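# Fit pinned link through chain joint, then cap it

## Task

Turn the connecting link so that its pins stick upward, passing through the middle joint of the chain, and then seat the cover plate onto both of those pins.

## Robot and tools

Robot: two arms, left_arm and right_arm, each with a two-finger gripper. Everything is given in the scene frame: origin at table-top height, halfway between the two nominal arm bases, +z up, +x out across the table, left_arm on the +y side. Arm names do not match image sides. Calibrated bases: left_arm at (-0.035, +0.316, +0.014) m, quat_wxyz (+1.000, 0, 0, -0.009); right_arm at (-0.033, -0.263, +0.023) m, quat_wxyz (+1.000, 0, 0, +0.029). On each gripper the fingers extend along its +z axis and close along its y axis. end_effector_position is the spot between the finger pads, roughly 1 cm short of the tips.

Row layout (used by execute_actions and move): 16 plain numbers, always both arms. First left_arm: x, y, z (metres), qw, qx, qy, qz (w first), opening; then the same eight for right_arm. Position and quaternion are an absolute pose for that gripper in the scene frame, not an offset. Opening runs from -1 (closed) to +1 (fully open, 0.093 m); it is an absolute command, so 0 means half-closed, not 'unchanged'. To keep an arm still, resend the pose from the last result taken before it stopped, plus the opening it should hold. To keep a gripper's orientation, repeat the same quaternion in every row rather than copying a drifted reading.

execute_actions(actions, cameras): actions is a list of actions; each action is a list of up to 15 rows, one per 1/30 s step, and a short table repeats its last row until 15 steps are used. A target more than 0.6 m from that gripper's current position along any of its own axes makes the action refused for both arms; if the first action fails that check against the last reported state, or any action is malformed, the entire call is refused. An empty list just reports state and images. cameras picks image sources: omitted, null or ["all"] for all, [] for none; an unknown name voids the call.

move(target, speed, blend, opening_speed, blocking, cameras): drives each gripper in a straight line from its Hand target to the pose in target (one row, or up to 15 rows sharing a 10 s cap; no 0.6 m check). speed is m/s per arm path, 0.002 to 0.5, default 0.25 (rotation capped at twice that in rad/s), one value or one per target. blend in metres rounds corners of a list (default 0, stop at each). opening_speed, 0.2 or more per second on the -1..+1 scale, ramps the fingers. Fingers for the first row are sent at the start; later rows' openings are applied only after everything comes to rest at that row. Paths ignore obstacles and the other arm. Faster moves lag, stray and hit harder; aiming past a contact presses harder. Avoid paths close to an arm's own base (shoulder posture can flip). blocking=false returns after about 0.5 s while the move continues; a new move replaces it. The result adds a move: line, e.g. done, off_target, moving, held, fault, plus limits (paced = pose clipped, held = steps withheld). done means at rest within 10 mm and 2 degrees; it says nothing about contact.

wait(seconds 0 to 10): lets the scene run with last commands held. stop(): brakes a running move; needs room. zoom_image(camera, region=[x0,y0,x1,y1] pixels, at most 504x504) enlarges part of a camera's latest image. read_manual gives only licence text. finished_scene(scene) ends the scene irreversibly; the goal must hold with the robot released.

Motion behaviour: each step the commanded pose is clipped to within 100 mm and 20 degrees of the measured one, then solved by damped IK (position favoured). One action may fall short; the arm then heads to the result's Hand target, so send the remainder next. Friction and gravity leave the gripper low, short or tilted, mostly at long reach; small moves may not happen or go sideways. Check position and quaternion after each move and correct tilt.

Results: per arm end_effector_position, end_effector_quat_wxyz, Hand target, Tool commands, joint positions (last entry is finger opening in m, floored at 0), joint velocities ('within noise' means settled), joint torques (with offsets; joints 1-3 wrap at ±28 N m), grip_measured (+1 open, -1 closed; pads meet near -0.94, each mm of width adds about 0.0208, may read up to 0.02 high). grip_measured barely reveals contact, so judge grasps by images. Keep sending the closing number to keep holding. Reported poses may be off by a few cm.

Cameras: cam_high, cam_low (fixed), cam_left_wrist, cam_right_wrist, all 896x504, with calibration given roughly; wrist images may lag during motion.

Avoid: dropping parts, releasing moving parts, fast impacts, hard pushes, arm-to-arm collisions (the clearance check does not guard grippers or wrist cameras), anything leaving the table. Random tugs on held parts may occur. Holding loads or straining stretched arms heats motors: MOTOR HOT at 75 °C, a fold-and-idle fault at 90 °C, collapse at 100 °C.

Each tool is called as name(argument=value, ...), one argument or row to a line, values as JSON.

## Session

execute_actions(
  actions=[],
)

zoom_image(
  camera="cam_high",
  region=[0, 200, 448, 504],
)

zoom_image(
  camera="cam_high",
  region=[448, 150, 896, 504],
)

Scene clock: 0.00 s.
left_arm: end_effector_position=(+0.3691, +0.3034, +0.1297) grip_measured=+1.000 end_effector_quat_wxyz=(+0.587, +0.018, +0.809, +0.031) | right_arm: end_effector_position=(+0.3559, -0.2937, +0.1183) grip_measured=+1.000 end_effector_quat_wxyz=(+0.588, +0.091, +0.803, -0.018)
Joint positions: left_arm=[-0.054 1.512 0.439 0.758 -0.097 0.043 0.093] | right_arm=[-0.091 1.559 0.353 0.892 0.106 0.117 0.093]
Joint velocities: within noise
Joint torques (N m): no reading
Motor temperatures (°C): left_arm=[27 33 35 25 29 28 28] | right_arm=[27 31 32 42 26 27 29]
Heat: left arm: 35 °C; right arm: 42 °C.
Hand target: left_arm +0.3717, +0.3032, +0.1368; +0.595, +0.017, +0.803, +0.030 | right_arm +0.3570, -0.2937, +0.1204; +0.590, +0.091, +0.802, -0.018
Tool commands: left_gripper/opening=+1.0 right_gripper/opening=+1.0
camera_calibration:
cam_left_wrist: T_world_to_cam=[[-0.00208364, -0.995915, -0.0902733, 0.31558], [-0.690729, 0.0667112, -0.72003, 0.368604], [0.72311, 0.0608541, -0.688047, -0.120624], [0, 0, 0, 1]] pos_world=[0.342488, 0.297041, 0.2109]
cam_right_wrist: T_world_to_cam=[[-0.161802, -0.985515, -0.0507939, -0.228113], [-0.702732, 0.151206, -0.695201, 0.41119], [0.692812, -0.0767906, -0.717018, -0.099574], [0, 0, 0, 1]] pos_world=[0.321033, -0.29463, 0.202877]

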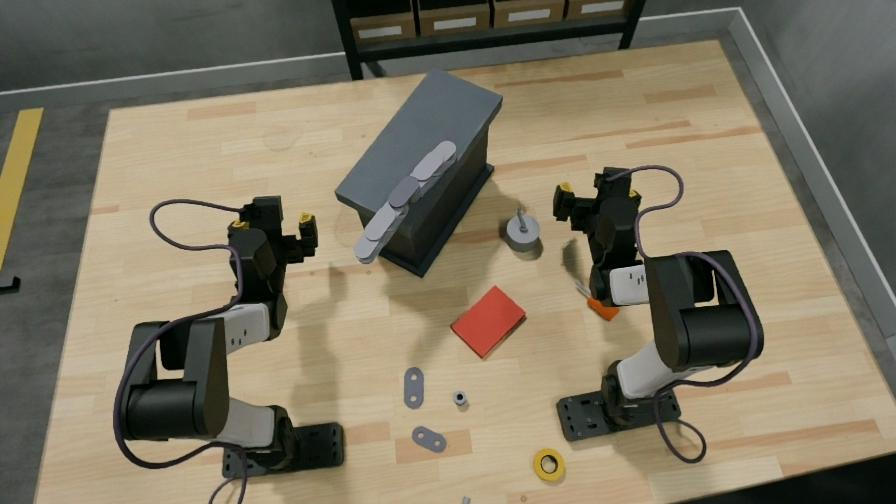

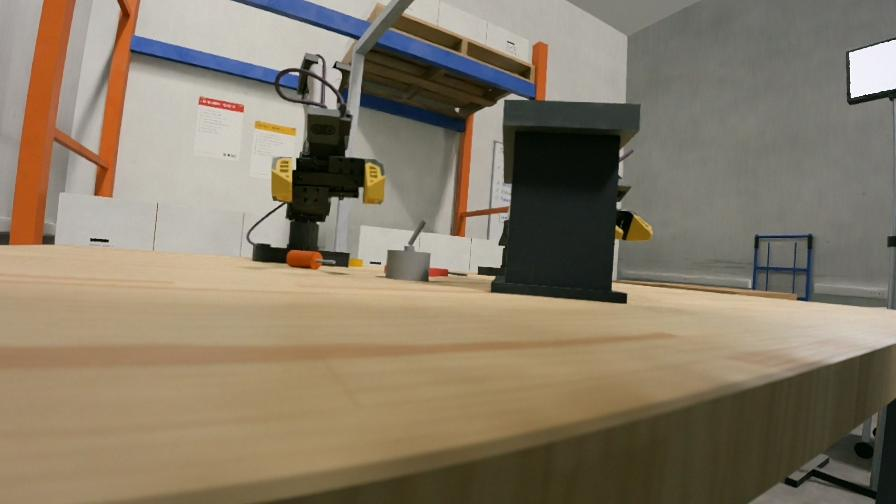

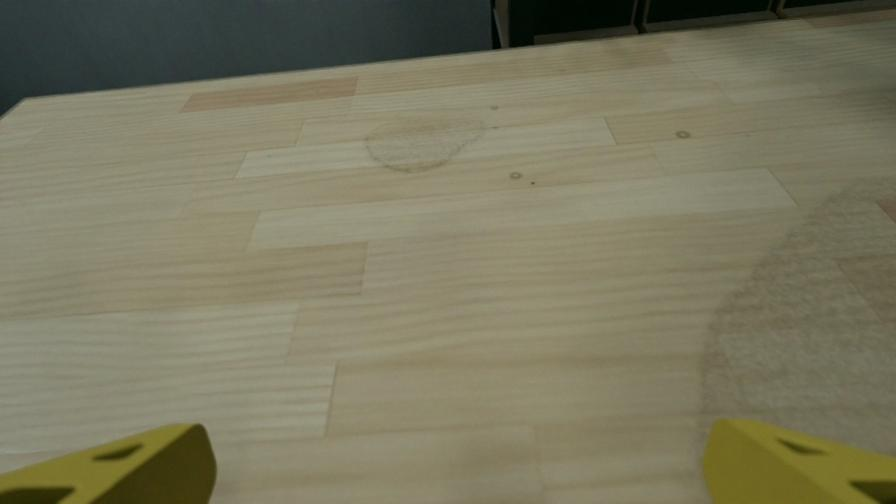

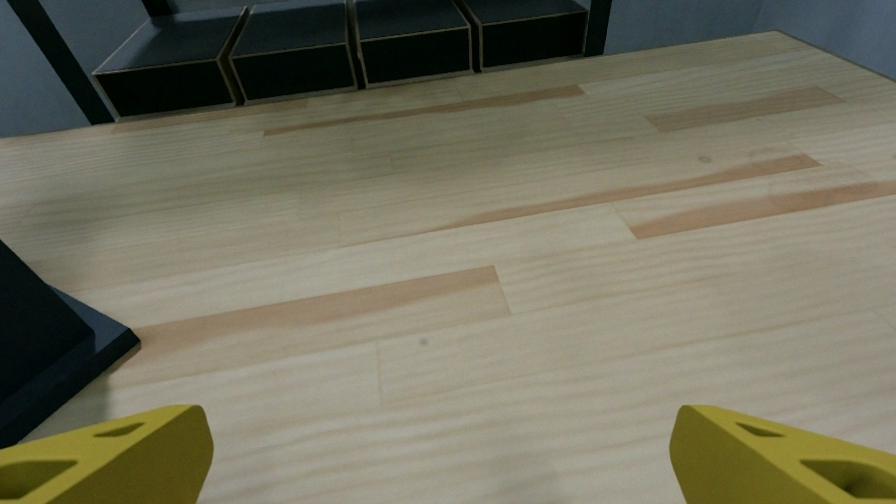

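Scaled by 1.125 from the camera's 896x504 image, which has a finer 1280x720 frame.

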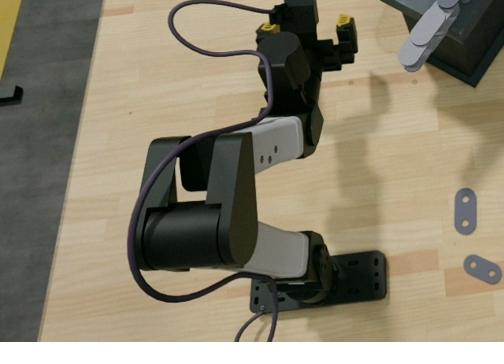

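Scaled by 1.125 from the camera's 896x504 image, which has a finer 1280x720 frame.

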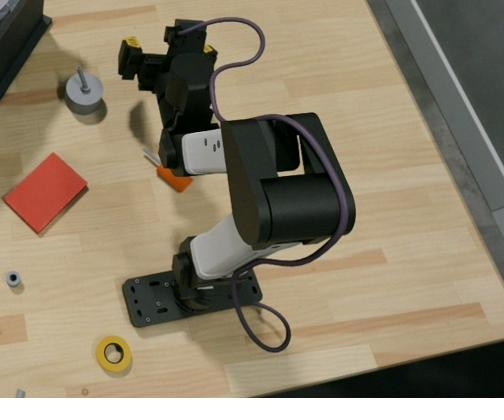

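zoom_image(
  camera="cam_high",
  region=[330, 120, 500, 280],
)

zoom_image(
  camera="cam_low",
  region=[590, 130, 680, 300],
)

zoom_image(
  camera="cam_high",
  region=[380, 340, 580, 504],
)

Scaled by 2.965 from the camera's 896x504 image, which has a finer 1280x720 frame.

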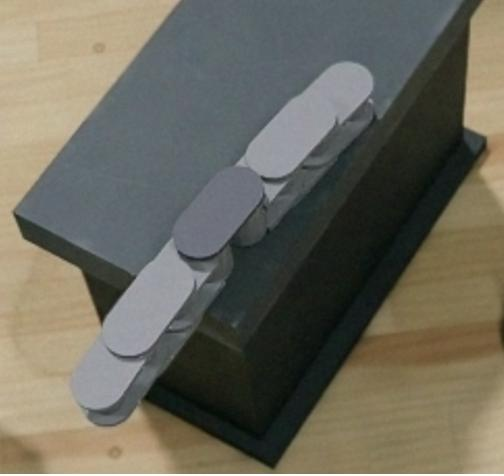

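Scaled by 2.965 from the camera's 896x504 image, which has a finer 1280x720 frame.

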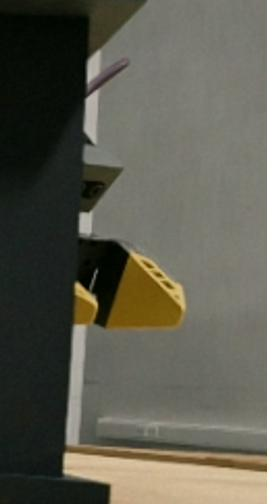

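Scaled by 2.520 from the camera's 896x504 image, which has a finer 1280x720 frame.

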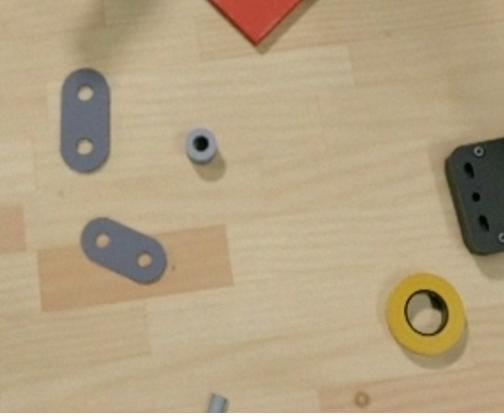

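move(
  target=[
    [0.3717,0.3032,0.1368,0.595,0.017,0.803,0.030,1,0.30,-0.25,0.38,0.02,0.28,0.96,0.0,1],
    [0.3717,0.3032,0.1368,0.595,0.017,0.803,0.030,1,0.33,-0.02,0.42,0.0166,0.3007,0.9535,-0.005,1],
  ],
  speed=0.25,
  blend=0.05,
)

zoom_image(
  camera="cam_right_wrist",
  region=[200, 0, 700, 504],
)

Scene clock: 249.27 s.
left_arm: end_effector_position=(+0.3691, +0.3034, +0.1297) grip_measured=+1.000 end_effector_quat_wxyz=(+0.587, +0.018, +0.809, +0.031) | right_arm: end_effector_position=(+0.3281, -0.0185, +0.4189) grip_measured=+1.000 end_effector_quat_wxyz=(+0.278, +0.251, +0.888, +0.267)
Joint positions: left_arm=[-0.054 1.512 0.439 0.758 -0.097 0.043 0.093] | right_arm=[0.577 2.023 2.812 -1.575 0.103 1.144 0.093]
Joint velocities: within noise
Joint torques (N m): left_arm=[-0.29 -5.6 7.05 1.95 0.1 0] | right_arm=[-1.07 -8.4 6.93 1.95 0.02 0.14]
Motor temperatures (°C): left_arm=[27 35 41 42 29 28 27] | right_arm=[27 35 38 51 26 27 29]
Heat: left arm: 42 °C; right arm: 51 °C.
Hand target: left_arm +0.3717, +0.3032, +0.1369; +0.595, +0.017, +0.803, +0.030 | right_arm +0.3297, -0.0202, +0.4193; +0.274, +0.257, +0.886, +0.270
Off the commanded pose: left_arm 0.008 m, 1 deg | right_arm 0.003 m, 44 deg; orientation clipped.
joint sent to its limit (right arm) — joint 4 (wrist pitch), lower limit. The joint targets are off in orientation, not in position.
move: off_target (right_arm); limits=paced
camera_calibration:
cam_left_wrist: T_world_to_cam=[[-0.00208364, -0.995915, -0.0902733, 0.31558], [-0.690729, 0.0667112, -0.72003, 0.368604], [0.72311, 0.0608541, -0.688047, -0.120624], [0, 0, 0, 1]] pos_world=[0.342488, 0.297041, 0.2109]
cam_right_wrist: T_world_to_cam=[[-0.279562, -0.748767, -0.600994, 0.327404], [-0.936473, 0.350738, -0.0013621, 0.348736], [0.211811, 0.562433, -0.799253, 0.36052], [0, 0, 0, 1]] pos_world=[0.341749, -0.0799348, 0.485389]

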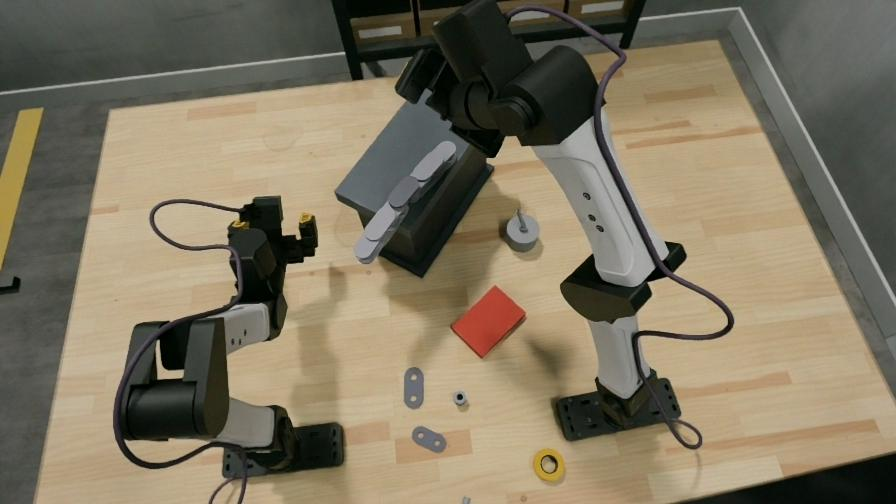

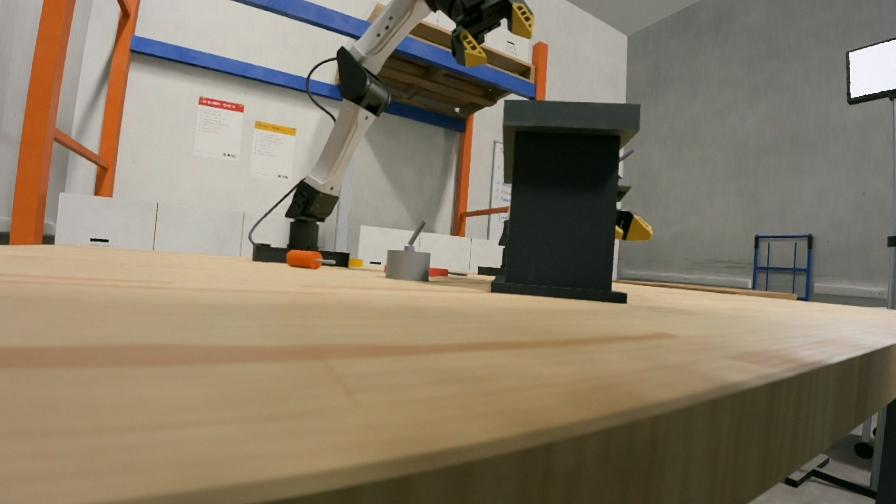

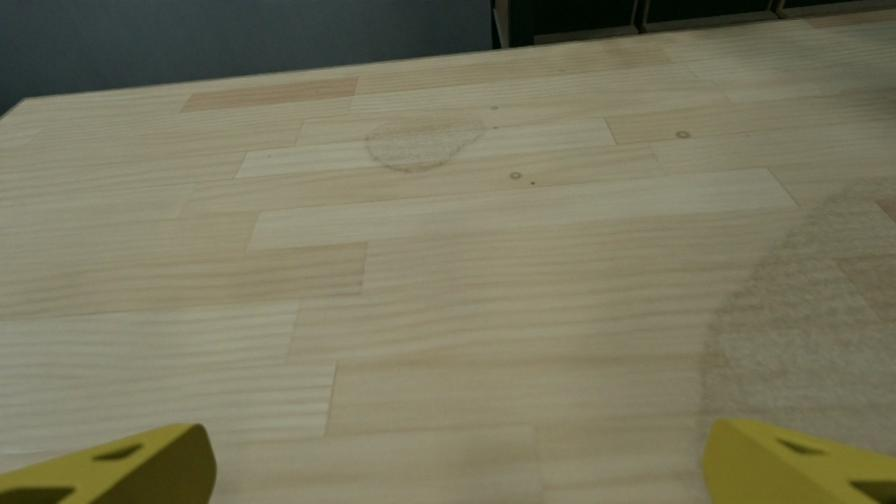

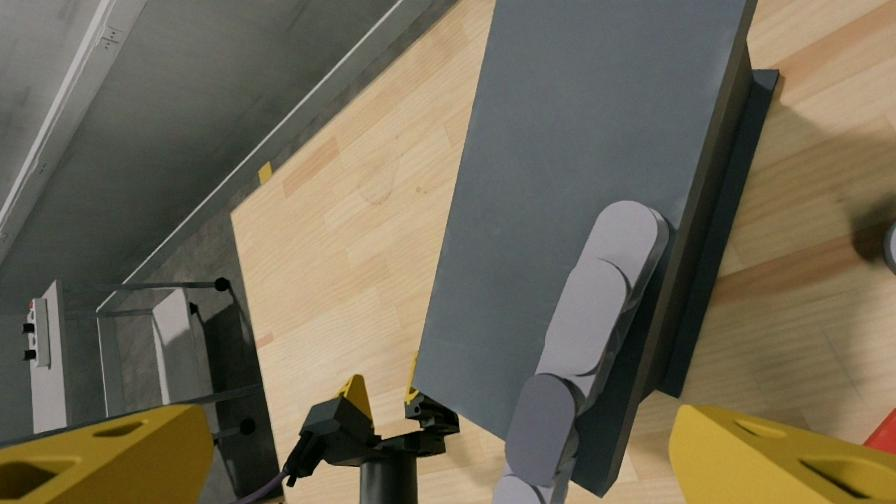

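Scaled by 1.000.

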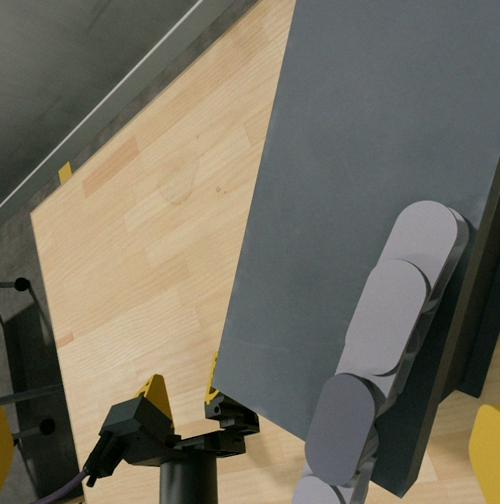

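move(
  target=[
    [0.30,0.28,0.34,0.3243,0.2982,0.8911,-0.1085,1,0.30,-0.20,0.38,0.5,0.0,0.866,0.0,1],
    [0.235,0.10,0.38,0.3243,0.2982,0.8911,-0.1085,1,0.30,-0.29,0.25,0.590,0.091,0.802,-0.018,1],
  ],
  speed=0.25,
  blend=0.04,
)

Scene clock: 340.00 s.
left_arm: end_effector_position=(+0.2345, +0.1003, +0.3747) grip_measured=+1.000 end_effector_quat_wxyz=(+0.318, +0.302, +0.892, -0.111) | right_arm: end_effector_position=(+0.3018, -0.2892, +0.2541) grip_measured=+1.000 end_effector_quat_wxyz=(+0.592, +0.094, +0.800, -0.018)
Joint positions: left_arm=[-0.663 1.518 2.024 -1.389 -0.012 -0.023 0.093] | right_arm=[-0.072 0.89 0.591 -0.008 0.127 0.126 0.093]
Joint velocities: within noise
Joint torques (N m): left_arm=[-0.96 -4.37 8.24 1.42 -0.03 -0.08] | right_arm=[-0.92 -2.88 7.6 2.57 0 0.04]
Motor temperatures (°C): left_arm=[27 35 43 44 29 28 27] | right_arm=[27 39 38 48 26 27 29]
Heat: left arm: 44 °C; right arm: 48 °C.
Hand target: left_arm +0.2350, +0.1000, +0.3799; +0.325, +0.298, +0.891, -0.109 | right_arm +0.3001, -0.2899, +0.2501; +0.590, +0.091, +0.802, -0.018
Off the commanded pose: left_arm 0.005 m, 1 deg | right_arm 0.005 m, 0 deg.
move: done
camera_calibration:
cam_left_wrist: T_world_to_cam=[[-0.624077, -0.78134, -0.00601709, 0.227941], [-0.758314, 0.607507, -0.236422, 0.246007], [0.188381, -0.142983, -0.971632, 0.409762], [0, 0, 0, 1]] pos_world=[0.251612, 0.0872368, 0.457671]
cam_right_wrist: T_world_to_cam=[[-0.165455, -0.984704, -0.0546146, -0.223213], [-0.69595, 0.155816, -0.700982, 0.467619], [0.698769, -0.0779719, -0.711085, 0.0319806], [0, 0, 0, 1]] pos_world=[0.26616, -0.290167, 0.338342]

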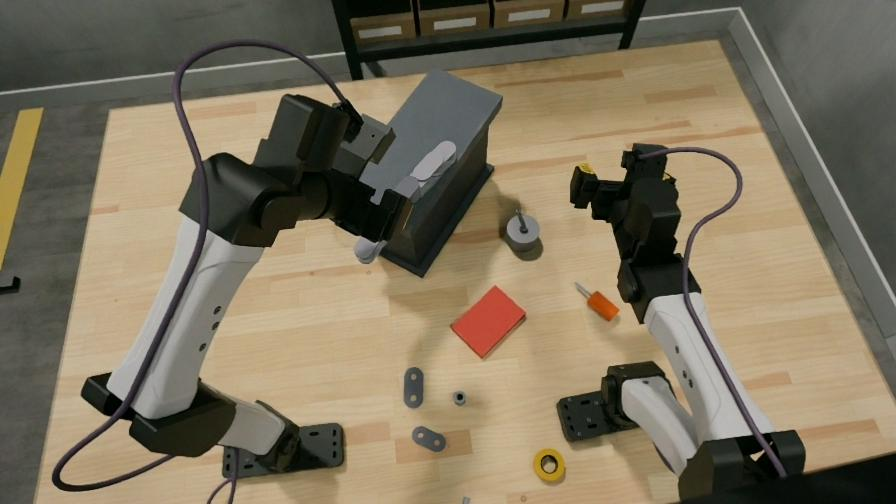

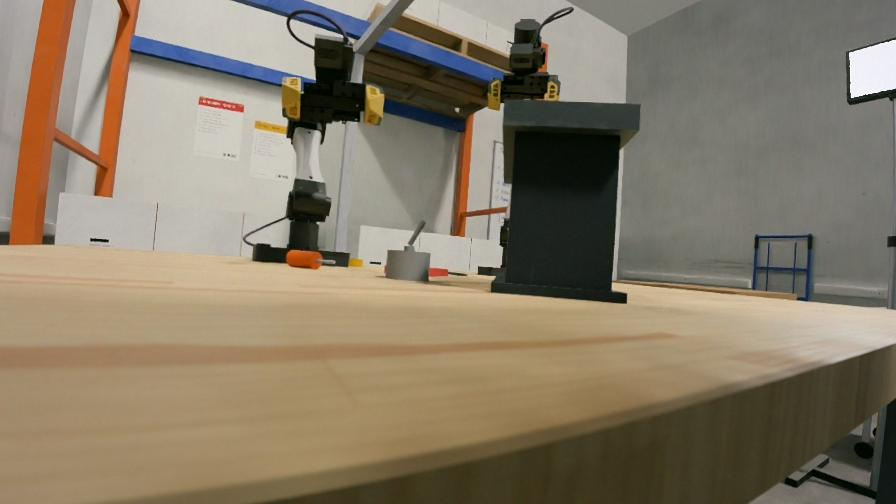

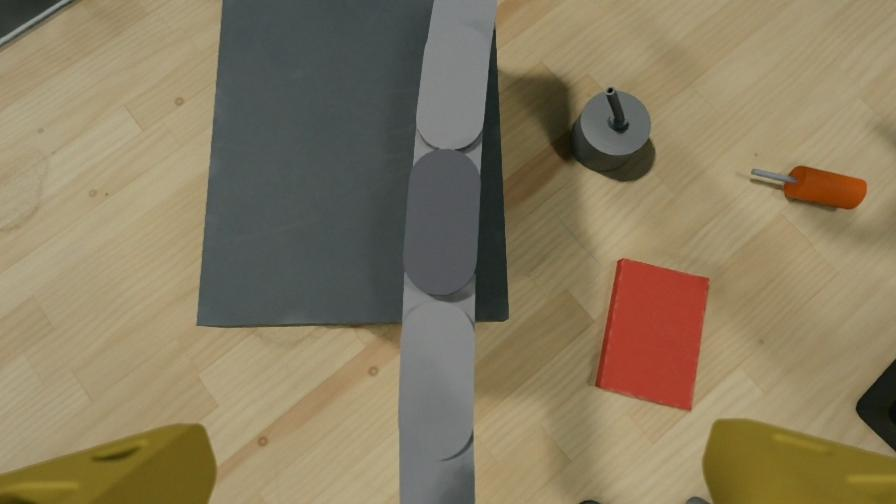

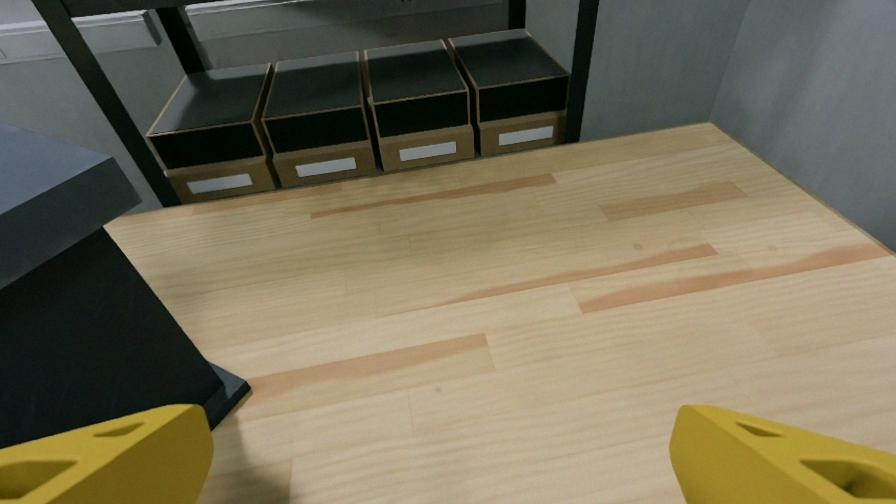

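move(
  target=[0.2985,0.0560,0.312,0.2436,0.3264,0.9091,-0.0875,0.2,0.30,-0.29,0.25,0.590,0.091,0.802,-0.018,1],
  speed=0.15,
  cameras=["cam_left_wrist","cam_low","cam_high"],
)

Scene clock: 387.60 s.
left_arm: end_effector_position=(+0.2982, +0.0559, +0.3044) grip_measured=+0.202 end_effector_quat_wxyz=(+0.237, +0.324, +0.912, -0.080) | right_arm: end_effector_position=(+0.3019, -0.2891, +0.2543) grip_measured=+1.000 end_effector_quat_wxyz=(+0.592, +0.094, +0.800, -0.018)
Joint positions: left_arm=[-0.644 1.847 2.172 -1.389 0.002 0.02 0.055] | right_arm=[-0.072 0.89 0.591 -0.007 0.127 0.126 0.093]
Joint velocities: within noise
Joint torques (N m): left_arm=[0.29 -7.92 8.73 1.15 0.27 0.07] | right_arm=[-0.96 -3.11 7.56 2.52 0.01 0.04]
Motor temperatures (°C): left_arm=[27 35 47 42 29 28 27] | right_arm=[27 34 38 51 26 27 29]
Heat: left arm: 47 °C; right arm: 51 °C.
Hand target: left_arm +0.2984, +0.0561, +0.3121; +0.244, +0.326, +0.909, -0.088 | right_arm +0.3001, -0.2899, +0.2501; +0.590, +0.091, +0.802, -0.018
Off the commanded pose: left_arm 0.008 m, 1 deg | right_arm 0.005 m, 0 deg.
move: done
camera_calibration:
cam_left_wrist: T_world_to_cam=[[-0.645018, -0.764009, -0.0155631, 0.240784], [-0.762241, 0.644703, -0.057855, 0.24938], [0.0542353, -0.0254547, -0.998204, 0.364604], [0, 0, 0, 1]] pos_world=[0.325623, 0.0324659, 0.382125]
Images, in order (width x height): cam_high 896x504, cam_low 896x504, cam_left_wrist 896x504.

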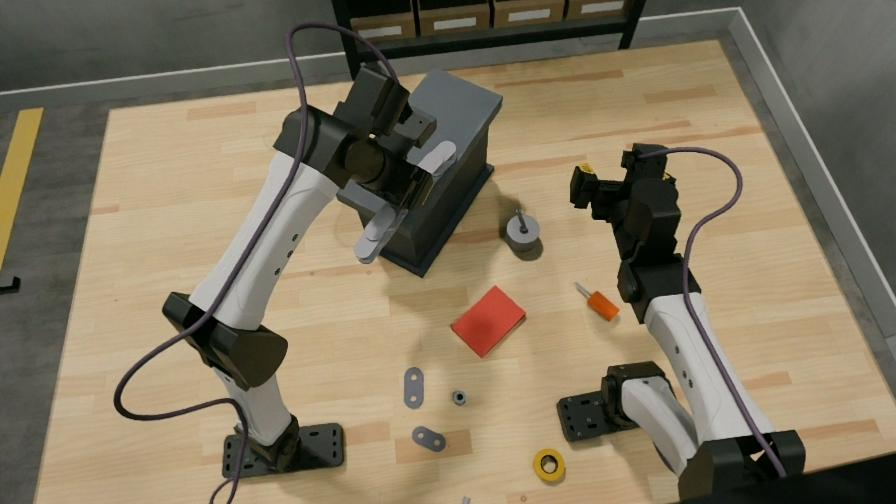

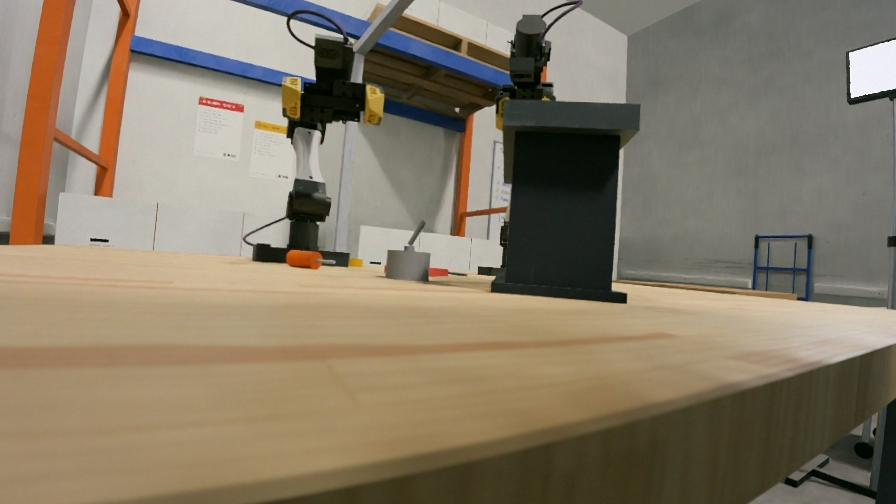

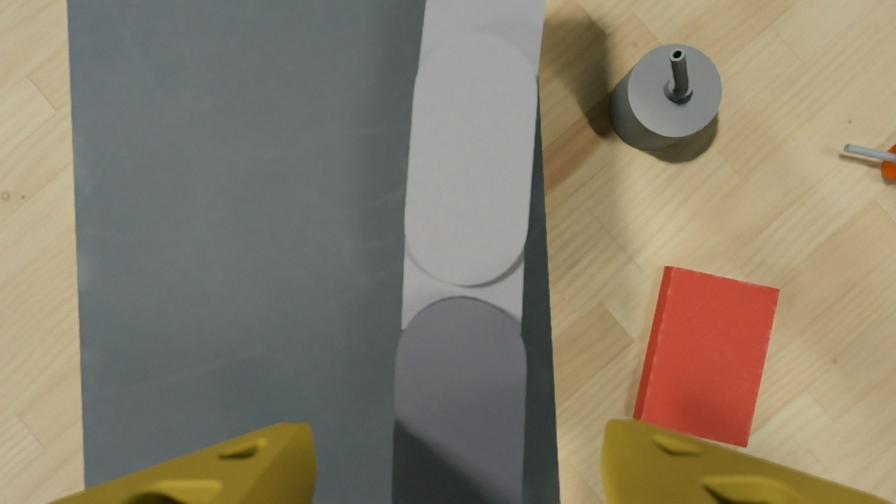

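move(
  target=[0.3010,0.0530,0.266,0.2436,0.3264,0.9091,-0.0875,0.2,0.30,-0.29,0.25,0.590,0.091,0.802,-0.018,1],
  speed=0.06,
  cameras=["cam_left_wrist","cam_high"],
)

zoom_image(
  camera="cam_high",
  region=[330, 120, 500, 280],
)

Scene clock: 401.27 s.
left_arm: end_effector_position=(+0.3027, +0.0523, +0.2552) grip_measured=+0.202 end_effector_quat_wxyz=(+0.229, +0.325, +0.914, -0.077) | right_arm: end_effector_position=(+0.3019, -0.2891, +0.2544) grip_measured=+1.000 end_effector_quat_wxyz=(+0.592, +0.094, +0.800, -0.018)
Joint positions: left_arm=[-0.644 1.788 1.888 -1.182 0.003 0.021 0.055] | right_arm=[-0.072 0.89 0.591 -0.007 0.127 0.126 0.093]
Joint velocities: within noise
Joint torques (N m): left_arm=[0.02 -10.19 6.49 1.29 0.22 0.06] | right_arm=[-0.91 -3.04 7.69 2.61 0.04 0.04]
Motor temperatures (°C): left_arm=[27 36 45 41 29 28 27] | right_arm=[27 33 38 51 26 27 29]
Heat: left arm: 45 °C; right arm: 51 °C.
Hand target: left_arm +0.3009, +0.0531, +0.2660; +0.243, +0.326, +0.909, -0.087 | right_arm +0.3001, -0.2900, +0.2501; +0.590, +0.091, +0.802, -0.018
Off the commanded pose: left_arm 0.011 m, 2 deg | right_arm 0.005 m, 0 deg.
move: off_target (left_arm)
camera_calibration:
cam_left_wrist: T_world_to_cam=[[-0.645884, -0.763291, -0.0148764, 0.240231], [-0.762381, 0.645893, -0.0399629, 0.247698], [0.0401119, -0.0144699, -0.99909, 0.319154], [0, 0, 0, 1]] pos_world=[0.3312, 0.0279979, 0.332336]
Images, in order (width x height): cam_high 896x504, cam_left_wrist 896x504.

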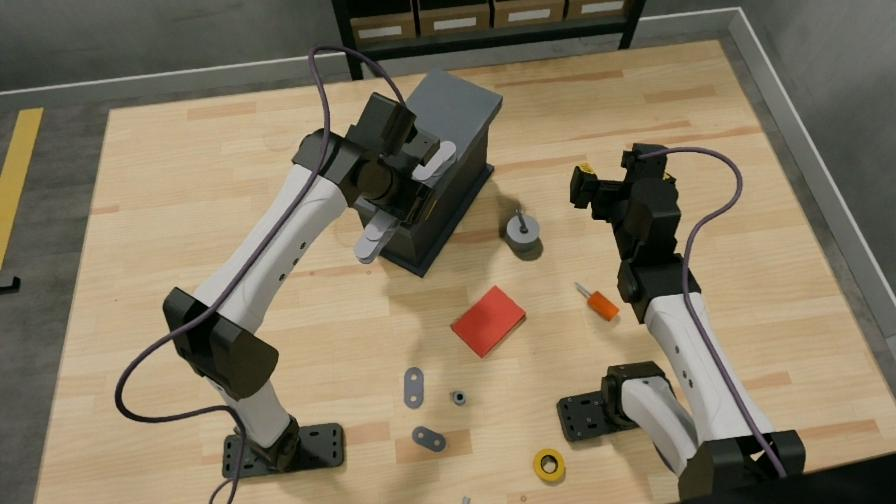

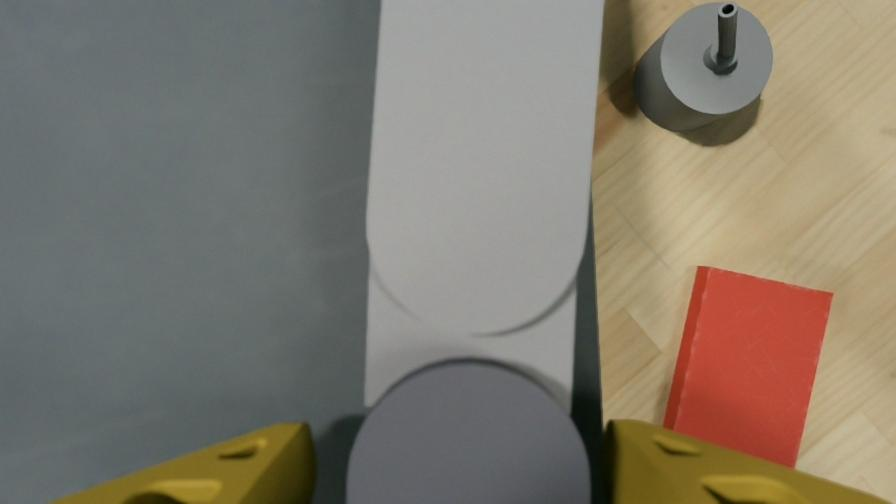

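Scaled by 2.965 from the camera's 896x504 image, which has a finer 1280x720 frame.

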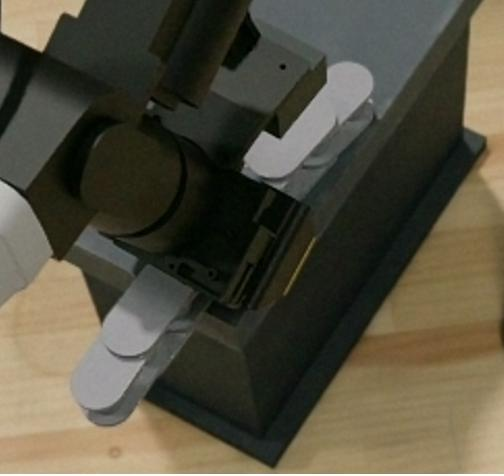

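move(
  target=[0.2970,0.0545,0.278,0.2506,0.3256,0.9072,-0.0935,0.2,0.30,-0.29,0.25,0.590,0.091,0.802,-0.018,1],
  speed=0.06,
  cameras=["cam_left_wrist"],
)

Scene clock: 415.27 s.
left_arm: end_effector_position=(+0.3005, +0.0531, +0.2628) grip_measured=+0.202 end_effector_quat_wxyz=(+0.237, +0.325, +0.912, -0.082) | right_arm: end_effector_position=(+0.3019, -0.2891, +0.2544) grip_measured=+1.000 end_effector_quat_wxyz=(+0.592, +0.094, +0.800, -0.018)
Joint positions: left_arm=[-0.644 1.77 1.888 -1.181 0.007 0.021 0.055] | right_arm=[-0.072 0.89 0.591 -0.007 0.127 0.126 0.093]
Joint velocities: within noise
Joint torques (N m): left_arm=[0.09 -9.92 8.29 1.16 0.29 0.04] | right_arm=[-1.01 -3.12 7.58 2.6 0.01 0.07]
Motor temperatures (°C): left_arm=[27 41 45 40 29 28 27] | right_arm=[27 33 38 51 26 27 29]
Heat: left arm: 45 °C; right arm: 51 °C.
Hand target: left_arm +0.2969, +0.0547, +0.2778; +0.251, +0.326, +0.907, -0.093 | right_arm +0.3001, -0.2900, +0.2501; +0.590, +0.091, +0.802, -0.018
Off the commanded pose: left_arm 0.016 m, 2 deg | right_arm 0.005 m, 0 deg.
move: off_target (left_arm)
camera_calibration:
cam_left_wrist: T_world_to_cam=[[-0.647384, -0.762075, -0.0116481, 0.23902], [-0.760345, 0.646819, -0.059165, 0.250171], [0.0526224, -0.029446, -0.99818, 0.323596], [0, 0, 0, 1]] pos_world=[0.327926, 0.0298642, 0.340593]
Images, in order (width x height): cam_left_wrist 896x504.

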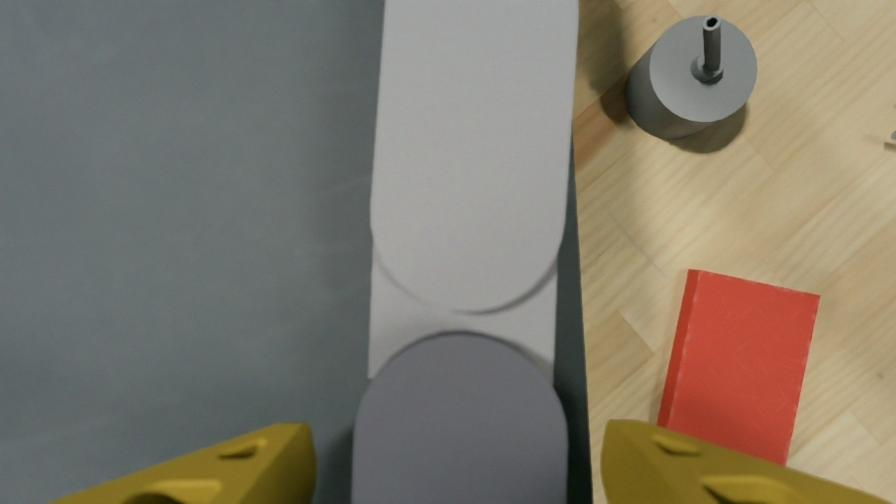

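move(
  target=[0.2970,0.0545,0.278,0.2506,0.3256,0.9072,-0.0935,-0.8,0.30,-0.29,0.25,0.590,0.091,0.802,-0.018,1],
  opening_speed=0.8,
  cameras=["cam_left_wrist"],
)

Scene clock: 425.43 s.
left_arm: end_effector_position=(+0.3000, +0.0529, +0.2626) grip_measured=-0.476 end_effector_quat_wxyz=(+0.236, +0.325, +0.912, -0.083) | right_arm: end_effector_position=(+0.3019, -0.2891, +0.2544) grip_measured=+1.000 end_effector_quat_wxyz=(+0.592, +0.094, +0.800, -0.018)
Joint positions: left_arm=[-0.644 1.77 1.888 -1.183 0.01 0.021 0.022] | right_arm=[-0.072 0.89 0.591 -0.007 0.127 0.126 0.093]
Joint velocities: within noise
Joint torques (N m): left_arm=[-0.01 -9.94 8.34 1.13 0.23 0.04] | right_arm=[-0.81 -3.11 7.54 2.57 0 0.05]
Motor temperatures (°C): left_arm=[27 41 46 39 29 28 27] | right_arm=[27 33 38 51 26 27 29]
Heat: left arm: 46 °C; right arm: 51 °C.
Hand target: left_arm +0.2969, +0.0546, +0.2778; +0.251, +0.325, +0.907, -0.093 | right_arm +0.3001, -0.2900, +0.2501; +0.590, +0.091, +0.802, -0.018
Off the commanded pose: left_arm 0.016 m, 2 deg | right_arm 0.005 m, 0 deg.
move: off_target (left_arm)
camera_calibration:
cam_left_wrist: T_world_to_cam=[[-0.648253, -0.761364, -0.00959971, 0.238308], [-0.759751, 0.647612, -0.0581107, 0.24944], [0.0504603, -0.0303771, -0.998264, 0.324202], [0, 0, 0, 1]] pos_world=[0.327637, 0.0297477, 0.340422]
Images, in order (width x height): cam_left_wrist 896x504.

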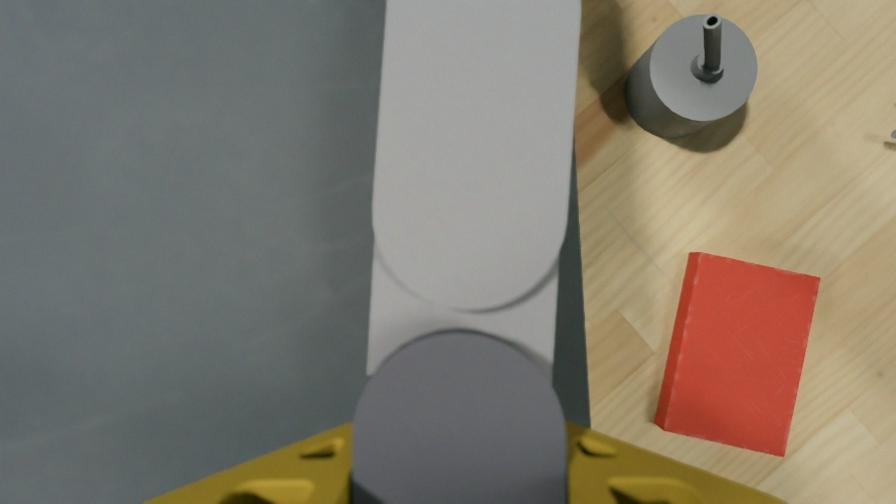

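move(
  target=[0.3370,0.0245,0.280,0.2506,0.3256,0.9072,-0.0935,-0.8,0.30,-0.29,0.25,0.590,0.091,0.802,-0.018,1],
  speed=0.05,
)

zoom_image(
  camera="cam_high",
  region=[330, 50, 530, 280],
)

Scene clock: 449.90 s.
left_arm: end_effector_position=(+0.3292, +0.0302, +0.2675) grip_measured=-0.476 end_effector_quat_wxyz=(+0.228, +0.326, +0.914, -0.080) | right_arm: end_effector_position=(+0.3019, -0.2891, +0.2544) grip_measured=+1.000 end_effector_quat_wxyz=(+0.592, +0.094, +0.800, -0.018)
Joint positions: left_arm=[-0.644 1.971 2.187 -1.299 0.01 0.021 0.022] | right_arm=[-0.072 0.89 0.591 -0.007 0.127 0.126 0.093]
Joint velocities: within noise
Joint torques (N m): left_arm=[0.17 -8.72 9.81 1.4 0.25 0.07] | right_arm=[-0.8 -3.12 7.54 2.57 -0.02 0.03]
Motor temperatures (°C): left_arm=[27 42 48 39 29 28 28] | right_arm=[27 32 38 52 26 27 29]
Heat: left arm: 48 °C; right arm: 52 °C.
Hand target: left_arm +0.3365, +0.0249, +0.2801; +0.251, +0.326, +0.907, -0.093 | right_arm +0.3001, -0.2900, +0.2501; +0.590, +0.091, +0.802, -0.018
Off the commanded pose: left_arm 0.016 m, 3 deg | right_arm 0.005 m, 0 deg.
move: off_target (left_arm)
camera_calibration:
cam_left_wrist: T_world_to_cam=[[-0.648389, -0.761259, -0.00878477, 0.239786], [-0.760471, 0.648172, -0.0394591, 0.281799], [0.0357326, -0.0189043, -0.999183, 0.331645], [0, 0, 0, 1]] pos_world=[0.357924, 0.00615391, 0.3446]
cam_right_wrist: T_world_to_cam=[[-0.164904, -0.984797, -0.0545958, -0.223311], [-0.69499, 0.155297, -0.702048, 0.467768], [0.699854, -0.0778272, -0.710033, 0.0315967], [0, 0, 0, 1]] pos_world=[0.266156, -0.2901, 0.338638]

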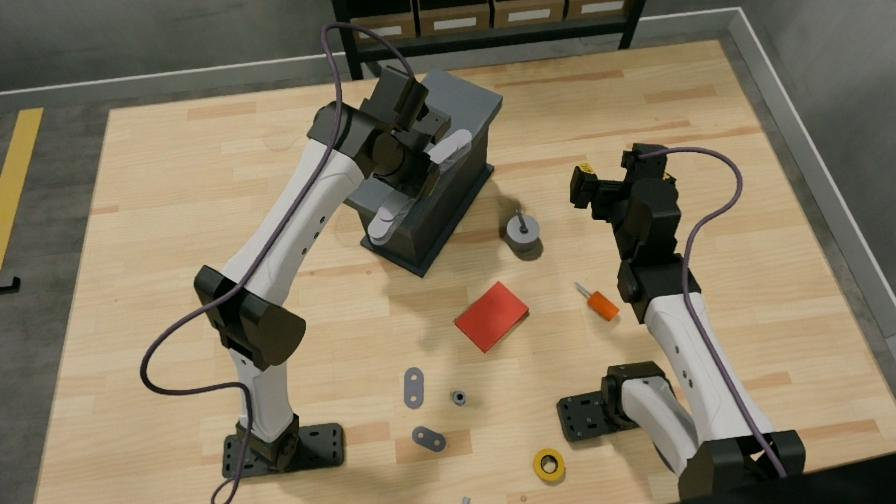

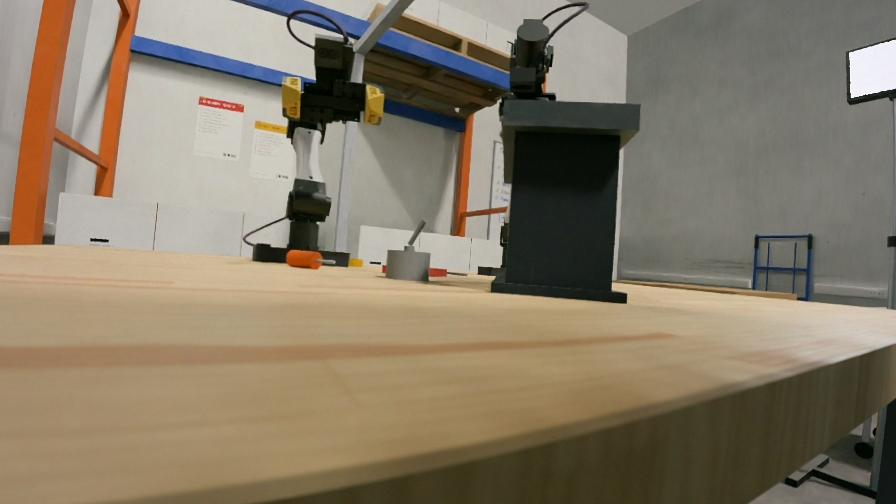

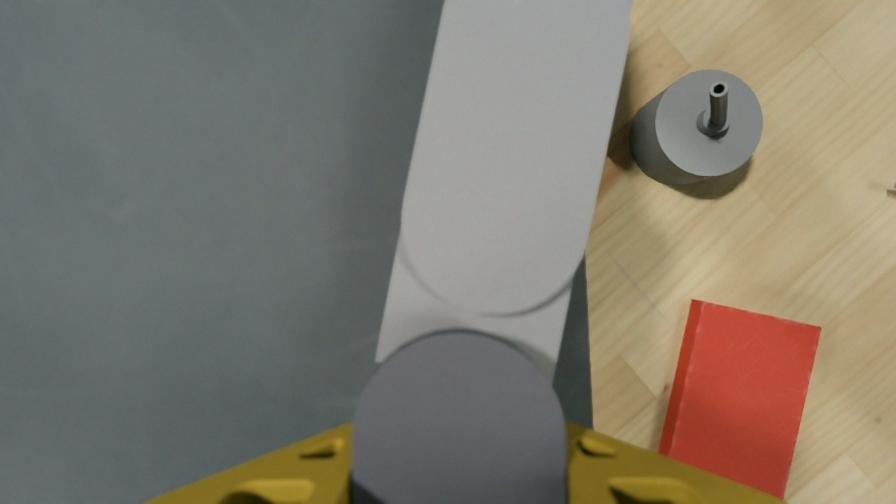

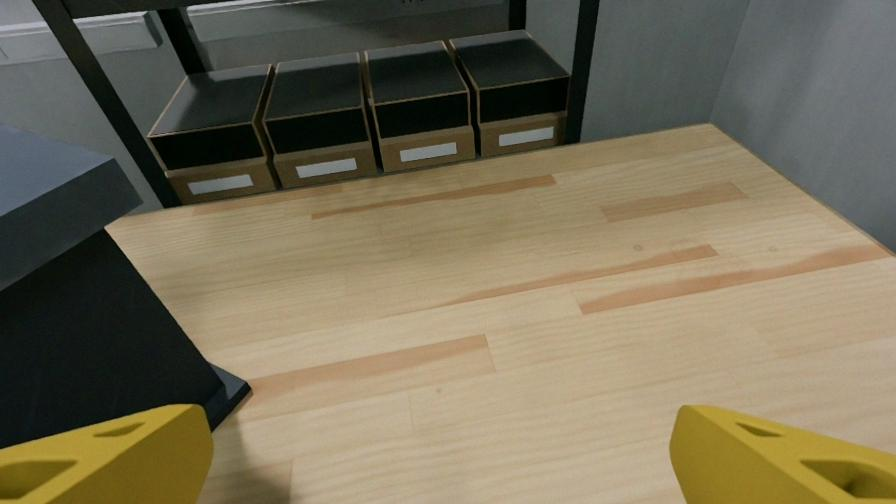

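Scaled by 2.191 from the camera's 896x504 image, which has a finer 1280x720 frame.

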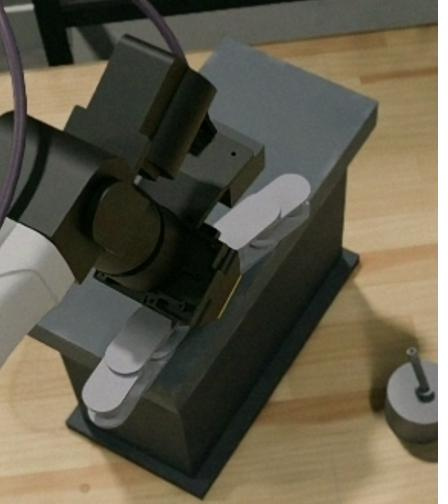

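move(
  target=[0.3530,0.0165,0.277,0.2506,0.3256,0.9072,-0.0935,-0.8,0.30,-0.29,0.25,0.590,0.091,0.802,-0.018,1],
  speed=0.05,
  cameras=["cam_left_wrist","cam_high"],
)

zoom_image(
  camera="cam_high",
  region=[330, 50, 530, 280],
)

Scene clock: 468.80 s.
left_arm: end_effector_position=(+0.3454, +0.0228, +0.2649) grip_measured=-0.476 end_effector_quat_wxyz=(+0.228, +0.324, +0.915, -0.079) | right_arm: end_effector_position=(+0.3019, -0.2891, +0.2544) grip_measured=+1.000 end_effector_quat_wxyz=(+0.592, +0.094, +0.800, -0.018)
Joint positions: left_arm=[-0.636 2.062 2.312 -1.335 0.01 0.025 0.022] | right_arm=[-0.072 0.89 0.591 -0.007 0.127 0.126 0.093]
Joint velocities: within noise
Joint torques (N m): left_arm=[0.13 -9.18 9.72 1.4 0.29 0.1] | right_arm=[-0.72 -3.03 7.49 2.56 0.01 0.03]
Motor temperatures (°C): left_arm=[27 41 48 39 29 28 28] | right_arm=[27 32 39 52 26 27 29]
Heat: left arm: 48 °C; right arm: 52 °C.
Hand target: left_arm +0.3524, +0.0169, +0.2772; +0.251, +0.326, +0.907, -0.093 | right_arm +0.3001, -0.2900, +0.2500; +0.590, +0.091, +0.802, -0.018
Off the commanded pose: left_arm 0.016 m, 3 deg | right_arm 0.005 m, 0 deg.
move: off_target (left_arm)
camera_calibration:
cam_left_wrist: T_world_to_cam=[[-0.644143, -0.76484, -0.0100203, 0.24361], [-0.764056, 0.64399, -0.0386732, 0.29998], [0.0360317, -0.017255, -0.999202, 0.328212], [0, 0, 0, 1]] pos_world=[0.374295, -0.00119794, 0.341992]
Images, in order (width x height): cam_high 896x504, cam_left_wrist 896x504.

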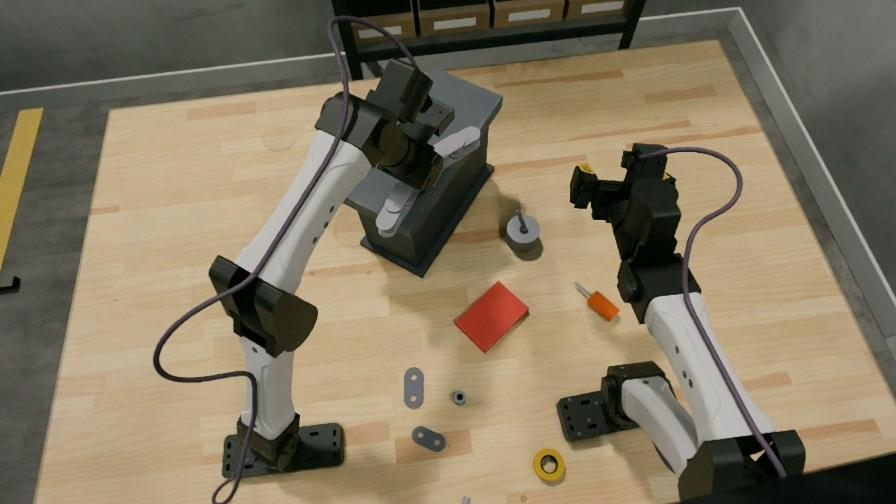

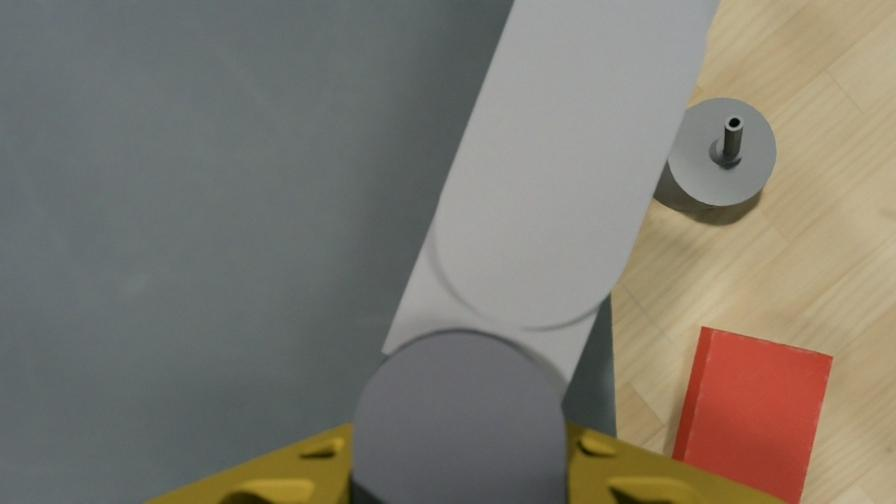

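Scaled by 2.191 from the camera's 896x504 image, which has a finer 1280x720 frame.

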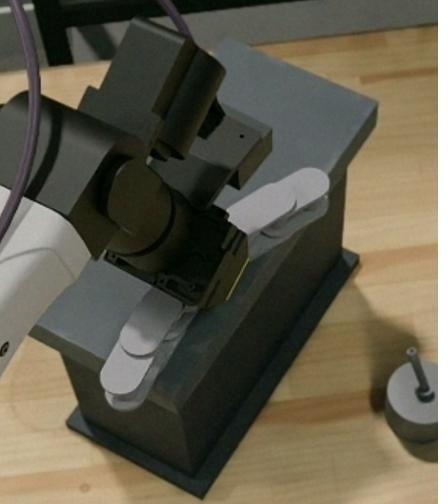

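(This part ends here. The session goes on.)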